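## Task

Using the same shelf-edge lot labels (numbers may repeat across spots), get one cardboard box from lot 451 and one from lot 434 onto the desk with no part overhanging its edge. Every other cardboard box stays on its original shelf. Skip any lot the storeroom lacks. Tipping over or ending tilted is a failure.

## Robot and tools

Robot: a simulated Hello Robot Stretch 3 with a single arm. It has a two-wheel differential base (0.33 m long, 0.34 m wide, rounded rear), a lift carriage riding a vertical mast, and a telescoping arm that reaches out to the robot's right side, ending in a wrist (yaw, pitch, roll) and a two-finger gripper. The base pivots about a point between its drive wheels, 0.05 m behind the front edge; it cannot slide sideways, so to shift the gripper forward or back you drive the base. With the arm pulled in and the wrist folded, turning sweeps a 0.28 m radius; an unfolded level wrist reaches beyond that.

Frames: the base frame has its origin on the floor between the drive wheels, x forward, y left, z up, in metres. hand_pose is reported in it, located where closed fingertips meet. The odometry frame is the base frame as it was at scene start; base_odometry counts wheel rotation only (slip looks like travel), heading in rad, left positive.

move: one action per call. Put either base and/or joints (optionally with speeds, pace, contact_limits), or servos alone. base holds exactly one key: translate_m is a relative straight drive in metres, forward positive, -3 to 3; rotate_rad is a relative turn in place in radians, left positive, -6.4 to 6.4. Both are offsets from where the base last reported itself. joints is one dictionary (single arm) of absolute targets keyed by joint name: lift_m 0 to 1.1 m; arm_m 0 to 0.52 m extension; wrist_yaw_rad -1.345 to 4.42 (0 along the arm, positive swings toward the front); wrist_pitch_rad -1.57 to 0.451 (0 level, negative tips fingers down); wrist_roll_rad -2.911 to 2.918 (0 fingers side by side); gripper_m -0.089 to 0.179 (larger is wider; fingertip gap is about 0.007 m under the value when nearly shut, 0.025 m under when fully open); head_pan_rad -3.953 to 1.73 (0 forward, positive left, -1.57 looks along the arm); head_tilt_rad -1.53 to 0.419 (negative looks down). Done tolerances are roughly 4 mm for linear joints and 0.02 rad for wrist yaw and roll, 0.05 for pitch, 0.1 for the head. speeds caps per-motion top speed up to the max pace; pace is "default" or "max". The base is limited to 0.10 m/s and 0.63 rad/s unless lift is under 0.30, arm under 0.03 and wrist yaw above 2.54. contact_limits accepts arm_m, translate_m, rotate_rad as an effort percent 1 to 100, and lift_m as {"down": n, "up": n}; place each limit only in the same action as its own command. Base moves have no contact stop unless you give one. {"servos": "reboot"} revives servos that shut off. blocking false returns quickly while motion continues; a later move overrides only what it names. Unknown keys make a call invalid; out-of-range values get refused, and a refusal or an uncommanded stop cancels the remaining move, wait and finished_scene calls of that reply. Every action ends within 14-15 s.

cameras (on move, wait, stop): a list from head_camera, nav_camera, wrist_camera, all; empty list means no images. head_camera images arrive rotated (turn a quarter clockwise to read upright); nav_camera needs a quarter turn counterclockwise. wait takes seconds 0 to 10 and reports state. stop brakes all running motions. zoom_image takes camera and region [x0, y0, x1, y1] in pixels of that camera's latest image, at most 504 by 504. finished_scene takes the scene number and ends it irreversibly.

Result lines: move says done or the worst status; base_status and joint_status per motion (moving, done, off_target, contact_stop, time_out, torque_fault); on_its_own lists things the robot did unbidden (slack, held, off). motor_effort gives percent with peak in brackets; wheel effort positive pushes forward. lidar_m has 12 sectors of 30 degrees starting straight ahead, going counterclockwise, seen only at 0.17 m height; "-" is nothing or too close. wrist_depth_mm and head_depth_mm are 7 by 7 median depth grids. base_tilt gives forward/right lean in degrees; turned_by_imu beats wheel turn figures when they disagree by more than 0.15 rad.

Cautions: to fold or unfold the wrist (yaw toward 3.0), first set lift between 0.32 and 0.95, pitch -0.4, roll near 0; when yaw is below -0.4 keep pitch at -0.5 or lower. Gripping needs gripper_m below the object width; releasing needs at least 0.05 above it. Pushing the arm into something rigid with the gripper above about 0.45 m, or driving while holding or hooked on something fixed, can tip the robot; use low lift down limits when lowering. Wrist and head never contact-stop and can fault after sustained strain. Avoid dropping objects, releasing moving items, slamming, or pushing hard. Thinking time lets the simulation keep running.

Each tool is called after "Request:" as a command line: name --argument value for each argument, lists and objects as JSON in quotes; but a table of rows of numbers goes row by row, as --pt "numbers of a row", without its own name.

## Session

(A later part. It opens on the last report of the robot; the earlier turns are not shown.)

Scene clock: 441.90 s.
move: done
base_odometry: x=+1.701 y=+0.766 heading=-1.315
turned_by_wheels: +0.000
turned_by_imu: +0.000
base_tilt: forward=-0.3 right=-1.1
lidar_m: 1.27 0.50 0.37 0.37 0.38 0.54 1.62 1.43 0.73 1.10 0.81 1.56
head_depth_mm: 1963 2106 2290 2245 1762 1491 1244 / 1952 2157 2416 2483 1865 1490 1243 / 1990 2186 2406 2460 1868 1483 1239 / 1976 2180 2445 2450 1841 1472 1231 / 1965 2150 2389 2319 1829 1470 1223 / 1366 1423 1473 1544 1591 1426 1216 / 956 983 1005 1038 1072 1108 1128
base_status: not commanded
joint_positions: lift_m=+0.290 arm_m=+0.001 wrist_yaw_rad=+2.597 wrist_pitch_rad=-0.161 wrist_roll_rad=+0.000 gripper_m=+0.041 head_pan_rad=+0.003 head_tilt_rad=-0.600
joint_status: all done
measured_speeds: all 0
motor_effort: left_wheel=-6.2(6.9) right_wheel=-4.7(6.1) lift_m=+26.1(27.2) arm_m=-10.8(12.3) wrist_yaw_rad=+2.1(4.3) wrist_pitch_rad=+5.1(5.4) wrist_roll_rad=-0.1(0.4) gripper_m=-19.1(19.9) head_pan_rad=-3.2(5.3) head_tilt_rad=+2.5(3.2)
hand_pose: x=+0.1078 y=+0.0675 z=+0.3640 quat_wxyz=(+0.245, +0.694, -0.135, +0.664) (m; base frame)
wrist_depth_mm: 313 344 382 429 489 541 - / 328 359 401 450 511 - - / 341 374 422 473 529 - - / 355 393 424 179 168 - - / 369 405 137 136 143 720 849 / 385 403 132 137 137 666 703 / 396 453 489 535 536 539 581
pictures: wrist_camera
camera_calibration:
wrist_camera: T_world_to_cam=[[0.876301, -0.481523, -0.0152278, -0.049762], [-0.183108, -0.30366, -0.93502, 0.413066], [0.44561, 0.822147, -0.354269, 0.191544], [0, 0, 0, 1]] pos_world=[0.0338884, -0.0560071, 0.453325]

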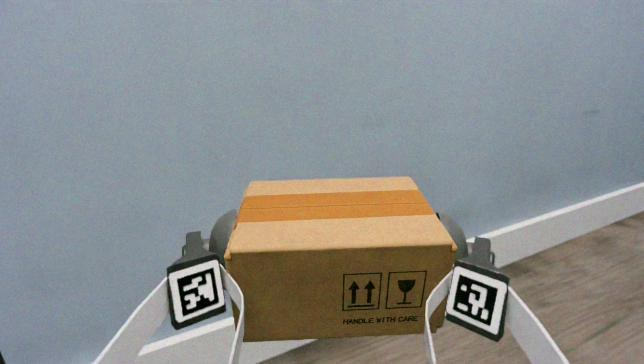

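Request:
move --base '{"translate_m": -1.874}' --pace "max" --cameras '[]'

Request:
move --base '{"rotate_rad": 1.6}' --pace "max" --cameras '[]'

Request:
move --base '{"translate_m": -2.03}' --pace "max" --cameras '[]'

Request:
move --base '{"rotate_rad": -1.61}' --pace "max" --cameras '[]'

Request:
move --base '{"translate_m": 1.57}' --joints '{"head_pan_rad": -1.57}' --pace "max" --cameras '["head_camera"]'

Scene clock: 461.43 s.
move: done
base_odometry: x=+1.226 y=+2.578 heading=-1.315
turned_by_wheels: +0.000
turned_by_imu: -0.002
base_tilt: forward=-0.4 right=-1.1
lidar_m: 1.47 0.58 0.43 0.42 0.44 0.49 0.48 0.50 0.70 2.10 0.80 1.52
head_depth_mm: 1971 2061 2236 1664 1712 1491 1254 / 3227 2996 2935 2476 1872 1493 1238 / 3500 3885 3704 2461 1844 1478 1236 / 3514 3808 3641 2434 1840 1465 1230 / 2879 3067 3203 2424 1813 1464 1223 / 1608 1660 1727 1800 1692 1455 1219 / 1124 1145 1175 1210 1249 1279 1194
base_status: done
joint_positions: lift_m=+0.290 arm_m=+0.001 wrist_yaw_rad=+2.597 wrist_pitch_rad=-0.161 wrist_roll_rad=+0.000 gripper_m=+0.041 head_pan_rad=+0.000 head_tilt_rad=-0.600
joint_status: not commanded
measured_speeds: all 0
motor_effort: left_wheel=-3.2(13.1) right_wheel=-2.4(17.7) lift_m=+24.7(31.5) arm_m=-5.5(9.3) wrist_yaw_rad=+0.9(4.2) wrist_pitch_rad=+5.2(5.4) wrist_roll_rad=-0.2(0.3) gripper_m=-19.0(19.7) head_pan_rad=-2.1(3.6) head_tilt_rad=+0.6(2.1)
hand_pose: x=+0.1077 y=+0.0675 z=+0.3640 quat_wxyz=(+0.244, +0.694, -0.134, +0.664) (m; base frame)
wrist_depth_mm: 356 394 431 487 533 - - / 372 406 453 510 - - - / 385 427 472 527 - - - / 402 439 481 180 168 - - / 413 450 137 137 143 814 886 / 437 458 132 136 138 673 703 / 445 508 536 543 537 542 579
pictures: none
No camera images: "cameras" was empty.

Scene clock: 463.57 s.
move: done
base_odometry: x=+1.226 y=+2.578 heading=+0.285
turned_by_wheels: +1.600
turned_by_imu: +1.568
base_tilt: forward=-0.3 right=-1.1
lidar_m: 0.42 0.44 0.49 0.48 0.50 0.70 2.19 0.80 1.54 1.43 0.58 0.43
head_depth_mm: 312 342 379 426 486 565 673 / 312 343 381 428 488 570 681 / 313 344 382 430 490 573 683 / 315 346 383 431 495 574 689 / 315 347 385 434 496 579 695 / 316 348 387 436 498 582 698 / 318 350 389 437 500 585 703
base_status: done
joint_positions: lift_m=+0.290 arm_m=+0.001 wrist_yaw_rad=+2.597 wrist_pitch_rad=-0.161 wrist_roll_rad=+0.000 gripper_m=+0.041 head_pan_rad=+0.000 head_tilt_rad=-0.600
joint_status: not commanded
measured_speeds: all 0
motor_effort: left_wheel=-5.7(15.2) right_wheel=+7.5(14.7) lift_m=+25.3(25.5) arm_m=-12.3(13.3) wrist_yaw_rad=+2.8(3.0) wrist_pitch_rad=+5.2(5.3) wrist_roll_rad=+0.0(0.4) gripper_m=-18.8(19.6) head_pan_rad=-1.8(2.8) head_tilt_rad=+0.7(1.5)
hand_pose: x=+0.1077 y=+0.0675 z=+0.3640 quat_wxyz=(+0.244, +0.694, -0.134, +0.664) (m; base frame)
wrist_depth_mm: 403 437 486 538 518 406 322 / 417 456 499 570 530 410 327 / 429 479 528 598 536 421 336 / 447 496 535 180 509 433 341 / 465 512 137 136 143 431 349 / 485 510 132 137 137 413 359 / - 544 539 542 542 418 366
pictures: none
No camera images: "cameras" was empty.

Scene clock: 471.77 s.
move: done
base_odometry: x=-0.722 y=+2.008 heading=+0.285
turned_by_wheels: +0.000
turned_by_imu: -0.002
base_tilt: forward=-0.2 right=-1.2
lidar_m: 1.89 0.76 0.56 0.55 0.58 0.81 1.32 1.22 1.60 3.34 1.32 1.07
head_depth_mm: 2004 2190 1413 1362 1318 1400 1242 / 1999 2192 2422 2512 1799 1482 1250 / 1997 2196 2430 2467 1854 1483 1236 / 2010 2212 2453 2461 1847 1466 1227 / 2006 2207 2443 2449 1824 1463 1223 / 1973 2107 2214 2183 1808 1460 1222 / 1436 1473 1512 1555 1595 1431 1207
base_status: done
joint_positions: lift_m=+0.290 arm_m=+0.001 wrist_yaw_rad=+2.597 wrist_pitch_rad=-0.161 wrist_roll_rad=+0.000 gripper_m=+0.041 head_pan_rad=+0.000 head_tilt_rad=-0.600
joint_status: not commanded
measured_speeds: all 0
motor_effort: left_wheel=-2.0(13.7) right_wheel=-3.9(14.8) lift_m=+26.3(26.8) arm_m=-10.9(13.7) wrist_yaw_rad=+0.6(3.4) wrist_pitch_rad=+5.2(5.3) wrist_roll_rad=-0.3(0.3) gripper_m=-19.4(19.8) head_pan_rad=-1.0(2.4) head_tilt_rad=+0.3(1.4)
hand_pose: x=+0.1077 y=+0.0675 z=+0.3640 quat_wxyz=(+0.244, +0.694, -0.134, +0.664) (m; base frame)
wrist_depth_mm: 455 495 549 607 - - - / 475 516 571 632 - - - / 495 542 602 - - - - / 507 565 607 169 168 - - / 531 581 137 136 143 889 882 / 543 584 132 137 138 678 701 / - 564 543 543 540 540 574
pictures: none
No camera images: "cameras" was empty.

Scene clock: 473.90 s.
move: done
base_odometry: x=-0.722 y=+2.008 heading=-1.325
turned_by_wheels: -1.610
turned_by_imu: -1.579
base_tilt: forward=-0.4 right=-1.3
lidar_m: 3.52 1.35 1.08 2.03 0.77 0.57 0.55 0.57 0.80 1.32 1.22 1.25
head_depth_mm: 3377 3714 1869 2378 1882 1494 1242 / 3382 3701 3517 2526 1854 1496 1239 / 3463 3749 3746 2452 1846 1480 1239 / 3367 3763 3657 2452 1838 1475 1225 / 3450 3694 3654 2428 1817 1461 1222 / 3358 3657 3459 2383 1817 1451 1222 / 2679 2735 2791 2374 1807 1454 1209
base_status: done
joint_positions: lift_m=+0.290 arm_m=+0.001 wrist_yaw_rad=+2.597 wrist_pitch_rad=-0.161 wrist_roll_rad=+0.000 gripper_m=+0.041 head_pan_rad=+0.000 head_tilt_rad=-0.600
joint_status: not commanded
measured_speeds: all 0
motor_effort: left_wheel=+5.3(15.3) right_wheel=-9.2(14.2) lift_m=+26.7(27.2) arm_m=-12.5(13.4) wrist_yaw_rad=+2.1(3.2) wrist_pitch_rad=+5.2(5.3) wrist_roll_rad=+0.0(0.4) gripper_m=-19.0(19.7) head_pan_rad=-1.0(2.0) head_tilt_rad=-0.1(1.0)
hand_pose: x=+0.1077 y=+0.0675 z=+0.3640 quat_wxyz=(+0.244, +0.694, -0.134, +0.664) (m; base frame)
wrist_depth_mm: - - - - - - - / - - - - - - - / - - - - - - - / - - - 180 - - - / 932 899 137 137 143 890 889 / 720 708 132 137 138 681 700 / 604 560 541 541 539 542 577
pictures: none
No camera images: "cameras" was empty.

Scene clock: 480.53 s.
move: done
base_odometry: x=-0.339 y=+0.485 heading=-1.324
turned_by_wheels: +0.000
turned_by_imu: +0.001
base_tilt: forward=-0.4 right=-1.1
lidar_m: 2.17 1.31 0.97 0.94 0.98 1.36 2.10 1.87 1.10 0.70 1.04 1.91
head_depth_mm: 1101 1206 1337 1135 842 1463 1251 / 1103 1210 1338 1125 837 1450 1243 / 1100 1207 1338 1116 830 1402 1230 / 1103 1214 1343 1103 825 1435 1223 / 1105 1209 1352 1090 815 1391 1226 / 1106 1217 1328 1086 813 1425 1222 / 1106 1213 1337 1073 805 1443 1212
base_status: done
joint_positions: lift_m=+0.290 arm_m=+0.001 wrist_yaw_rad=+2.598 wrist_pitch_rad=-0.161 wrist_roll_rad=+0.000 gripper_m=+0.041 head_pan_rad=-1.570 head_tilt_rad=-0.600
joint_status: all done
measured_speeds: all 0
motor_effort: left_wheel=+3.1(12.8) right_wheel=+0.4(14.4) lift_m=+27.7(28.1) arm_m=-9.2(13.1) wrist_yaw_rad=+2.5(3.3) wrist_pitch_rad=+5.0(5.3) wrist_roll_rad=-0.2(0.4) gripper_m=-19.2(19.7) head_pan_rad=+3.2(5.4) head_tilt_rad=-1.0(1.6)
hand_pose: x=+0.1076 y=+0.0676 z=+0.3640 quat_wxyz=(+0.244, +0.694, -0.134, +0.664) (m; base frame)
wrist_depth_mm: 743 - - - - - - / 772 - - - - - - / 814 - - - - - - / - - - 180 - - - / 863 918 137 137 143 899 889 / 718 712 132 137 137 665 698 / 605 562 540 538 541 540 584
pictures: head_camera (sideways)
camera_calibration:
head_camera: T_world_to_cam=[[-0.0467501, 0.519968, -0.852906, 1.12543], [0.997499, -0.0210139, -0.0674867, 0.0813543], [-0.0530138, -0.853927, -0.517685, 0.629597], [0, 0, 0, 1]] pos_world=[0.0048405, -0.0458489, 1.29131]

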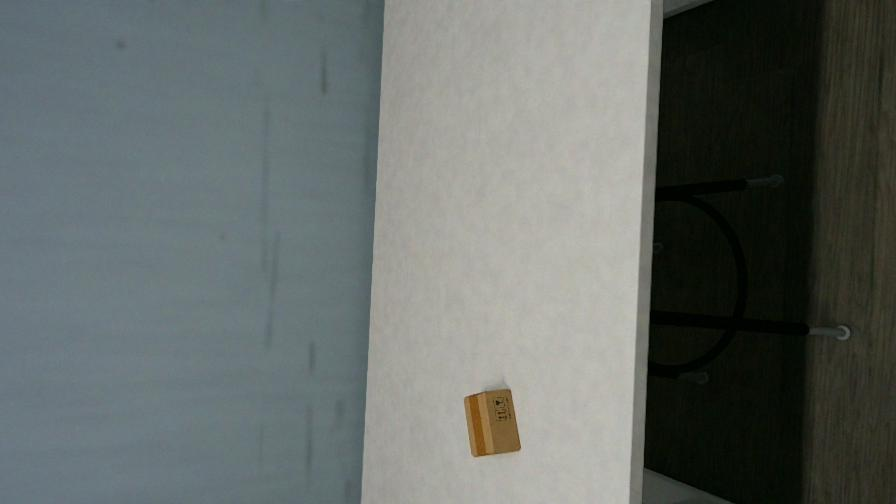

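Request:
move --joints '{"lift_m": 0.85}' --pace "max" --cameras '[]'

Request:
move --joints '{"wrist_yaw_rad": 0.0, "wrist_pitch_rad": -0.28}' --cameras '[]'

Request:
move --joints '{"arm_m": 0.43}' --cameras '[]'

Request:
move --joints '{"lift_m": 0.745}' --cameras '["wrist_camera"]'

Request:
move --joints '{"lift_m": 0.705}' --speeds '{"lift_m": 0.03}' --contact_limits '{"lift_m": {"down": 14}}' --cameras '["wrist_camera"]'

Scene clock: 496.30 s.
move: done
base_odometry: x=-0.339 y=+0.485 heading=-1.324
turned_by_wheels: +0.000
turned_by_imu: +0.000
base_tilt: forward=-0.4 right=-1.3
lidar_m: 2.16 1.32 0.97 0.94 0.98 1.36 2.11 1.88 1.11 0.70 1.04 1.91
head_depth_mm: 1093 1208 1339 1137 841 1459 1343 / 1100 1209 1337 1117 838 1457 - / 1101 1211 1340 1116 831 1405 1292 / 1101 1208 1349 1103 825 1430 1288 / 1103 1217 1344 1087 820 1387 294 / 1106 1214 1335 1081 811 1420 1219 / 1105 1212 1335 1074 807 1442 1218
base_status: not commanded
joint_positions: lift_m=+0.850 arm_m=+0.001 wrist_yaw_rad=+2.598 wrist_pitch_rad=-0.160 wrist_roll_rad=+0.000 gripper_m=+0.041 head_pan_rad=-1.570 head_tilt_rad=-0.600
joint_status: all done
measured_speeds: all 0
motor_effort: left_wheel=+2.9(3.7) right_wheel=+0.3(1.7) lift_m=+29.0(35.0) arm_m=-4.8(7.7) wrist_yaw_rad=+2.4(3.4) wrist_pitch_rad=+5.1(5.3) wrist_roll_rad=+0.0(0.3) gripper_m=-19.1(19.9) head_pan_rad=+3.4(3.9) head_tilt_rad=-2.0(2.2)
hand_pose: x=+0.1077 y=+0.0676 z=+0.9240 quat_wxyz=(+0.244, +0.694, -0.135, +0.664) (m; base frame)
wrist_depth_mm: 731 - - - - - - / 776 - - - - - - / 830 - - - - - - / - - - 180 - - - / - 942 137 137 143 - - / - - 132 137 137 - - / - - - - - - -
pictures: none
No camera images: "cameras" was empty.

Scene clock: 498.60 s.
move: done
base_odometry: x=-0.339 y=+0.485 heading=-1.324
turned_by_wheels: +0.000
turned_by_imu: +0.000
base_tilt: forward=-0.2 right=-1.2
lidar_m: 2.17 1.31 0.97 0.94 0.98 1.36 2.10 1.87 1.11 0.70 1.05 1.91
head_depth_mm: 1097 1209 1346 1139 842 1458 1341 / 1098 1210 1337 1126 837 1452 - / 1101 1212 1340 1110 831 472 334 / 1106 1205 1344 1101 822 310 303 / 1104 1213 1351 1087 817 1140 1191 / 1108 1214 1336 1080 812 1417 1217 / 1099 1225 1328 1069 805 1439 1211
base_status: not commanded
joint_positions: lift_m=+0.850 arm_m=+0.001 wrist_yaw_rad=+0.003 wrist_pitch_rad=-0.302 wrist_roll_rad=+0.000 gripper_m=+0.041 head_pan_rad=-1.570 head_tilt_rad=-0.600
joint_status: all done
measured_speeds: all 0
motor_effort: left_wheel=+3.0(3.6) right_wheel=+0.8(1.8) lift_m=+23.8(28.5) arm_m=-3.8(5.3) wrist_yaw_rad=-2.9(8.2) wrist_pitch_rad=+3.6(6.2) wrist_roll_rad=+0.0(0.3) gripper_m=-19.6(19.6) head_pan_rad=+3.4(3.9) head_tilt_rad=-2.2(2.7)
hand_pose: x=-0.0208 y=-0.3830 z=+0.8895 quat_wxyz=(+0.699, +0.108, -0.699, -0.106) (m; base frame)
wrist_depth_mm: - - - - - - - / - - - - - - - / - - - - - - - / - - 179 169 168 - - / - - 137 137 142 - - / - - 132 136 138 125 - / - - - 736 - - -
pictures: none
No camera images: "cameras" was empty.

Scene clock: 502.97 s.
move: done
base_odometry: x=-0.339 y=+0.485 heading=-1.324
turned_by_wheels: +0.000
turned_by_imu: +0.000
base_tilt: forward=-0.2 right=-1.2
lidar_m: 2.16 1.31 0.97 0.94 0.98 1.37 2.10 1.87 1.10 0.70 1.04 1.91
head_depth_mm: 1099 1201 1339 1133 363 288 - / 1098 1206 1330 470 357 1400 1240 / 1103 1214 1305 565 831 1405 1235 / 1101 1208 1325 657 822 1420 1228 / 1097 1213 1344 1086 820 1381 1223 / 1106 1215 1333 1083 812 1406 1219 / 1109 1218 1336 1068 805 1445 1216
base_status: not commanded
joint_positions: lift_m=+0.850 arm_m=+0.430 wrist_yaw_rad=+0.003 wrist_pitch_rad=-0.303 wrist_roll_rad=+0.000 gripper_m=+0.041 head_pan_rad=-1.570 head_tilt_rad=-0.600
joint_status: all done
measured_speeds: all 0
motor_effort: left_wheel=+3.3(3.6) right_wheel=+0.5(2.0) lift_m=+30.5(31.1) arm_m=+13.0(15.5) wrist_yaw_rad=-1.8(4.2) wrist_pitch_rad=+3.7(3.9) wrist_roll_rad=+0.1(0.3) gripper_m=-18.9(19.7) head_pan_rad=+3.4(3.8) head_tilt_rad=-2.1(2.6)
hand_pose: x=-0.0208 y=-0.8124 z=+0.8893 quat_wxyz=(+0.699, +0.108, -0.698, -0.106) (m; base frame)
wrist_depth_mm: - - - - - - - / - - - - - - - / - - - - - - - / - - - 169 168 - - / - - 137 137 143 - - / - - 132 137 137 - - / - - 143 147 147 110 -
pictures: none
No camera images: "cameras" was empty.

Scene clock: 504.77 s.
move: done
base_odometry: x=-0.339 y=+0.485 heading=-1.324
turned_by_wheels: +0.000
turned_by_imu: +0.000
base_tilt: forward=-0.3 right=-1.2
lidar_m: 2.17 1.31 0.98 0.94 0.98 1.36 2.11 1.87 1.11 0.70 1.04 1.90
head_depth_mm: 1099 1210 1341 1135 842 1463 321 / 1102 1207 1339 1123 755 396 327 / 1096 1213 1340 664 622 1401 1230 / 1098 1210 1339 894 768 1423 1229 / 1108 1215 1344 1082 818 1389 1216 / 1103 1217 1338 1085 810 1423 1217 / 1109 1218 1327 1072 804 1446 1214
base_status: not commanded
joint_positions: lift_m=+0.745 arm_m=+0.430 wrist_yaw_rad=+0.003 wrist_pitch_rad=-0.303 wrist_roll_rad=+0.000 gripper_m=+0.041 head_pan_rad=-1.570 head_tilt_rad=-0.600
joint_status: all done
measured_speeds: all 0
motor_effort: left_wheel=+3.0(3.6) right_wheel=+0.4(1.7) lift_m=+23.4(30.4) arm_m=+9.6(12.8) wrist_yaw_rad=-4.0(4.5) wrist_pitch_rad=+3.9(4.0) wrist_roll_rad=+0.2(0.3) gripper_m=-19.0(19.7) head_pan_rad=+2.9(3.9) head_tilt_rad=-1.7(3.2)
hand_pose: x=-0.0208 y=-0.8123 z=+0.7842 quat_wxyz=(+0.699, +0.108, -0.698, -0.106) (m; base frame)
wrist_depth_mm: - - - - - - - / - - - - - - - / - - - - - - - / - - - 169 168 - - / - - 136 136 142 - - / - - 132 137 138 - - / - - 143 147 148 110 -
pictures: wrist_camera
camera_calibration:
wrist_camera: T_world_to_cam=[[-0.998884, -0.0422667, -0.0210973, -0.0319715], [-0.00200024, 0.484045, -0.875041, 1.11191], [0.0471971, -0.874022, -0.48359, -0.163624], [0, 0, 0, 1]] pos_world=[-0.0219891, -0.682579, 0.893168]

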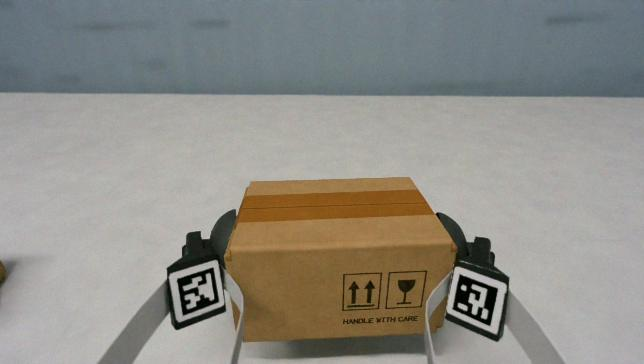

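Scene clock: 506.53 s.
move: done
base_odometry: x=-0.339 y=+0.485 heading=-1.324
turned_by_wheels: +0.000
turned_by_imu: +0.000
base_tilt: forward=-0.4 right=-1.2
lidar_m: 2.16 1.31 0.97 0.94 0.98 1.36 2.10 1.87 1.11 0.70 1.04 1.91
head_depth_mm: 1102 1214 1342 1137 843 1456 1248 / 1100 1202 1341 1126 835 438 366 / 1098 1210 1336 1109 634 1365 1237 / 1106 1213 1348 1103 733 1429 1232 / 1100 1204 1351 1090 816 1385 1220 / 1102 1222 1336 1080 811 1421 1220 / 1104 1211 1333 1071 805 1447 1211
base_status: not commanded
joint_positions: lift_m=+0.705 arm_m=+0.430 wrist_yaw_rad=+0.003 wrist_pitch_rad=-0.291 wrist_roll_rad=+0.000 gripper_m=+0.041 head_pan_rad=-1.570 head_tilt_rad=-0.600
joint_status: all done
measured_speeds: all 0
motor_effort: left_wheel=+3.0(3.6) right_wheel=+1.0(1.5) lift_m=+22.5(26.3) arm_m=+7.0(10.2) wrist_yaw_rad=-3.0(4.1) wrist_pitch_rad=+1.7(4.0) wrist_roll_rad=+0.1(0.3) gripper_m=-18.9(19.7) head_pan_rad=+3.0(3.7) head_tilt_rad=-2.8(3.2)
contact_limits: lift_m down 14 (down: maximum 72; up: maximum 65)
hand_pose: x=-0.0208 y=-0.8135 z=+0.7470 quat_wxyz=(+0.700, +0.104, -0.699, -0.102) (m; base frame)
wrist_depth_mm: - - - - - - - / - - - - - - - / - - - - - - - / - - - 165 164 - - / - - 136 136 141 - - / - - 132 136 138 - - / - - 129 149 149 - -
pictures: wrist_camera
camera_calibration:
wrist_camera: T_world_to_cam=[[-0.998884, -0.0425153, -0.020593, -0.0333839], [-0.00199966, 0.473586, -0.880745, 1.07572], [0.0471977, -0.879721, -0.473142, -0.195061], [0, 0, 0, 1]] pos_world=[-0.0219891, -0.682465, 0.854457]

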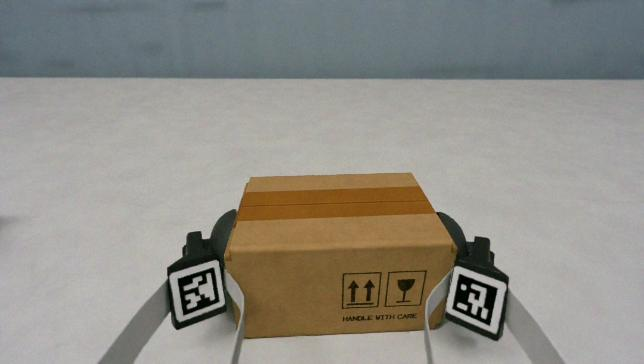

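Touching (pitch deflected slightly). Release.

Request:
move --joints '{"gripper_m": 0.179}' --cameras '[]'

Request:
move --joints '{"lift_m": 0.72}' --cameras '["wrist_camera"]'

Request:
move --joints '{"arm_m": 0.0}' --cameras '["wrist_camera", "head_camera"]'

Scene clock: 513.20 s.
move: done
base_odometry: x=-0.339 y=+0.485 heading=-1.324
turned_by_wheels: +0.000
turned_by_imu: +0.000
base_tilt: forward=-0.3 right=-1.2
lidar_m: 2.17 1.31 0.97 0.94 0.98 1.36 2.10 1.87 1.11 0.69 1.04 1.91
head_depth_mm: 1097 1203 1339 1135 839 1459 1248 / 1100 1211 1329 1123 834 438 366 / 1104 1204 1336 1116 636 1359 1241 / 1106 1216 1348 1100 731 1435 1228 / 1106 1211 1345 1093 815 1378 1225 / 1104 1213 1326 1082 812 1414 1219 / 1106 1214 1334 1068 805 1445 1214
base_status: not commanded
joint_positions: lift_m=+0.705 arm_m=+0.430 wrist_yaw_rad=+0.001 wrist_pitch_rad=-0.293 wrist_roll_rad=+0.000 gripper_m=+0.179 head_pan_rad=-1.570 head_tilt_rad=-0.600
joint_status: all done
measured_speeds: all 0
motor_effort: left_wheel=+2.8(3.5) right_wheel=+0.5(1.5) lift_m=+30.8(31.1) arm_m=-1.3(2.1) wrist_yaw_rad=-1.0(3.4) wrist_pitch_rad=+2.0(2.1) wrist_roll_rad=-0.1(0.3) gripper_m=+0.5(82.3) head_pan_rad=+3.1(3.7) head_tilt_rad=-3.0(3.8)
contact_limits: lift_m down 14 (down: maximum 72; up: maximum 65)
hand_pose: x=-0.0213 y=-0.8133 z=+0.7466 quat_wxyz=(+0.700, +0.104, -0.699, -0.103) (m; base frame)
wrist_depth_mm: - - - - - - - / - - - - - - - / - - - - - - - / - - - 164 163 - - / - 142 130 135 140 - - / - 126 136 136 140 - - / - - - 148 151 - 105
pictures: none
No camera images: "cameras" was empty.

Scene clock: 514.03 s.
move: done
base_odometry: x=-0.339 y=+0.485 heading=-1.324
turned_by_wheels: +0.000
turned_by_imu: +0.000
base_tilt: forward=-0.3 right=-1.3
lidar_m: 2.17 1.31 0.97 0.94 0.98 1.36 2.11 1.87 1.11 0.70 1.04 1.91
head_depth_mm: 1102 1207 1333 1140 843 1465 1215 / 1095 1212 1341 1120 807 412 352 / 1109 1209 1343 1106 632 1397 1228 / 1104 1213 1342 1099 747 1439 1231 / 1109 1211 1347 1088 820 1374 1221 / 1107 1215 1336 1072 812 1429 1220 / 1108 1215 1336 1071 806 1443 1211
base_status: not commanded
joint_positions: lift_m=+0.720 arm_m=+0.430 wrist_yaw_rad=+0.001 wrist_pitch_rad=-0.294 wrist_roll_rad=+0.000 gripper_m=+0.179 head_pan_rad=-1.570 head_tilt_rad=-0.600
joint_status: all done
measured_speeds: all 0
motor_effort: left_wheel=+3.0(3.5) right_wheel=+0.8(1.5) lift_m=+30.8(34.1) arm_m=-2.2(3.1) wrist_yaw_rad=-0.3(2.1) wrist_pitch_rad=+2.0(2.1) wrist_roll_rad=+0.1(0.3) gripper_m=+1.2(1.2) head_pan_rad=+2.7(3.3) head_tilt_rad=-3.3(3.7)
hand_pose: x=-0.0213 y=-0.8133 z=+0.7615 quat_wxyz=(+0.700, +0.104, -0.699, -0.103) (m; base frame)
wrist_depth_mm: - - - - - - - / - - - - - - - / - - - - - - - / - - - - - - - / - 142 160 160 159 - - / - 126 139 141 140 - - / - - 150 151 154 - 105
pictures: wrist_camera
camera_calibration:
wrist_camera: T_world_to_cam=[[-0.998954, -0.0407659, -0.0206918, -0.0320014], [-0.00118521, 0.475551, -0.879688, 1.08911], [0.0457012, -0.878743, -0.475102, -0.185761], [0, 0, 0, 1]] pos_world=[-0.0221876, -0.682468, 0.869159]

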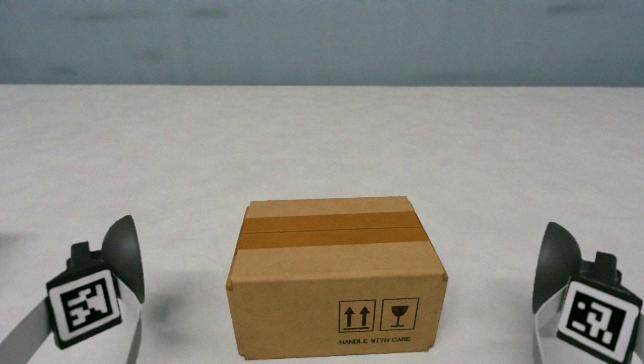

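Scene clock: 518.40 s.
move: done
base_odometry: x=-0.339 y=+0.485 heading=-1.324
turned_by_wheels: +0.000
turned_by_imu: +0.000
base_tilt: forward=-0.3 right=-1.1
lidar_m: 2.17 1.32 0.97 0.94 0.99 1.36 2.11 1.87 1.11 0.69 1.04 1.91
head_depth_mm: 1098 1204 1336 1144 844 1463 1251 / 1103 1215 1339 1126 833 1450 1211 / 1104 1211 1341 1113 830 1399 1211 / 1103 1216 1344 1102 819 1429 384 / 1110 1214 1344 1090 816 1384 1190 / 1104 1216 1333 1082 808 1421 1215 / 1110 1220 1329 1067 807 1445 1210
base_status: not commanded
joint_positions: lift_m=+0.720 arm_m=+0.001 wrist_yaw_rad=+0.001 wrist_pitch_rad=-0.294 wrist_roll_rad=+0.000 gripper_m=+0.179 head_pan_rad=-1.570 head_tilt_rad=-0.600
joint_status: all done
measured_speeds: all 0
motor_effort: left_wheel=+3.2(3.7) right_wheel=+0.4(1.6) lift_m=+25.3(31.3) arm_m=-12.3(14.4) wrist_yaw_rad=-0.4(2.7) wrist_pitch_rad=+2.1(2.2) wrist_roll_rad=-0.2(0.3) gripper_m=+0.3(1.2) head_pan_rad=+2.8(3.7) head_tilt_rad=-3.5(4.5)
hand_pose: x=-0.0213 y=-0.3838 z=+0.7614 quat_wxyz=(+0.700, +0.104, -0.699, -0.103) (m; base frame)
wrist_depth_mm: - - - - - - - / - 531 - 526 - - - / - - - - - - - / - - - - - - - / - - - - - - - / 123 - - - - - - / 944 951 - 983 966 949 105
pictures: head_camera (sideways), wrist_camera
camera_calibration:
head_camera: T_world_to_cam=[[-0.0467501, 0.519968, -0.852906, 1.12543], [0.997499, -0.0210139, -0.0674867, 0.0813543], [-0.0530138, -0.853927, -0.517685, 0.629597], [0, 0, 0, 1]] pos_world=[0.0048405, -0.0458489, 1.29131]
wrist_camera: T_world_to_cam=[[-0.998954, -0.040761, -0.0207008, -0.0144874], [-0.00118515, 0.475747, -0.879581, 0.884867], [0.045701, -0.878637, -0.475298, 0.191769], [0, 0, 0, 1]] pos_world=[-0.0221876, -0.253068, 0.86916]

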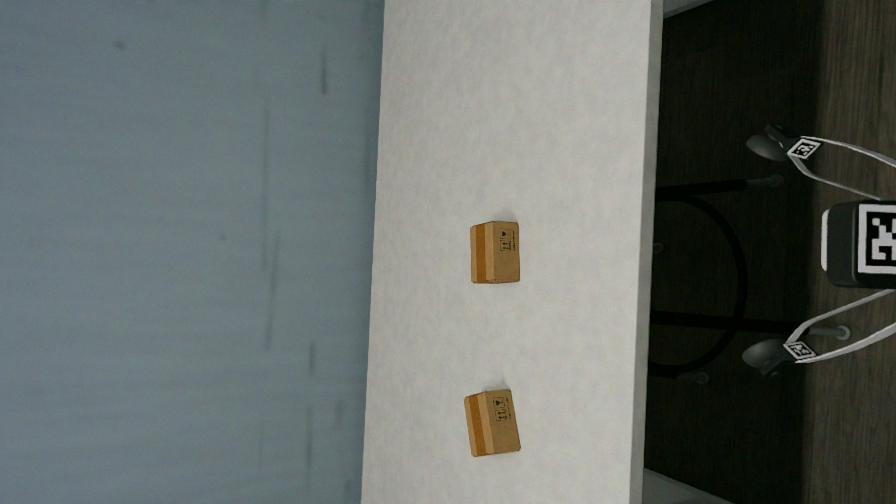

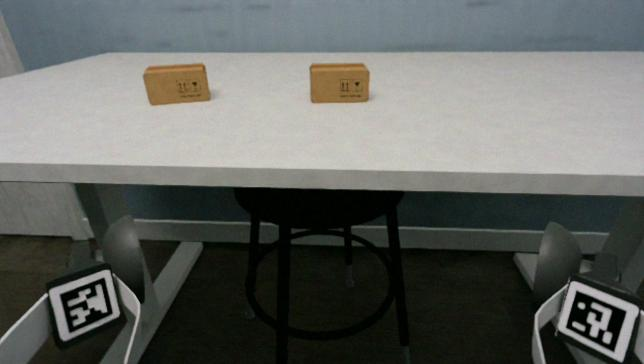

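Request:
finished_scene --scene 2

The scene is finished: the task was done.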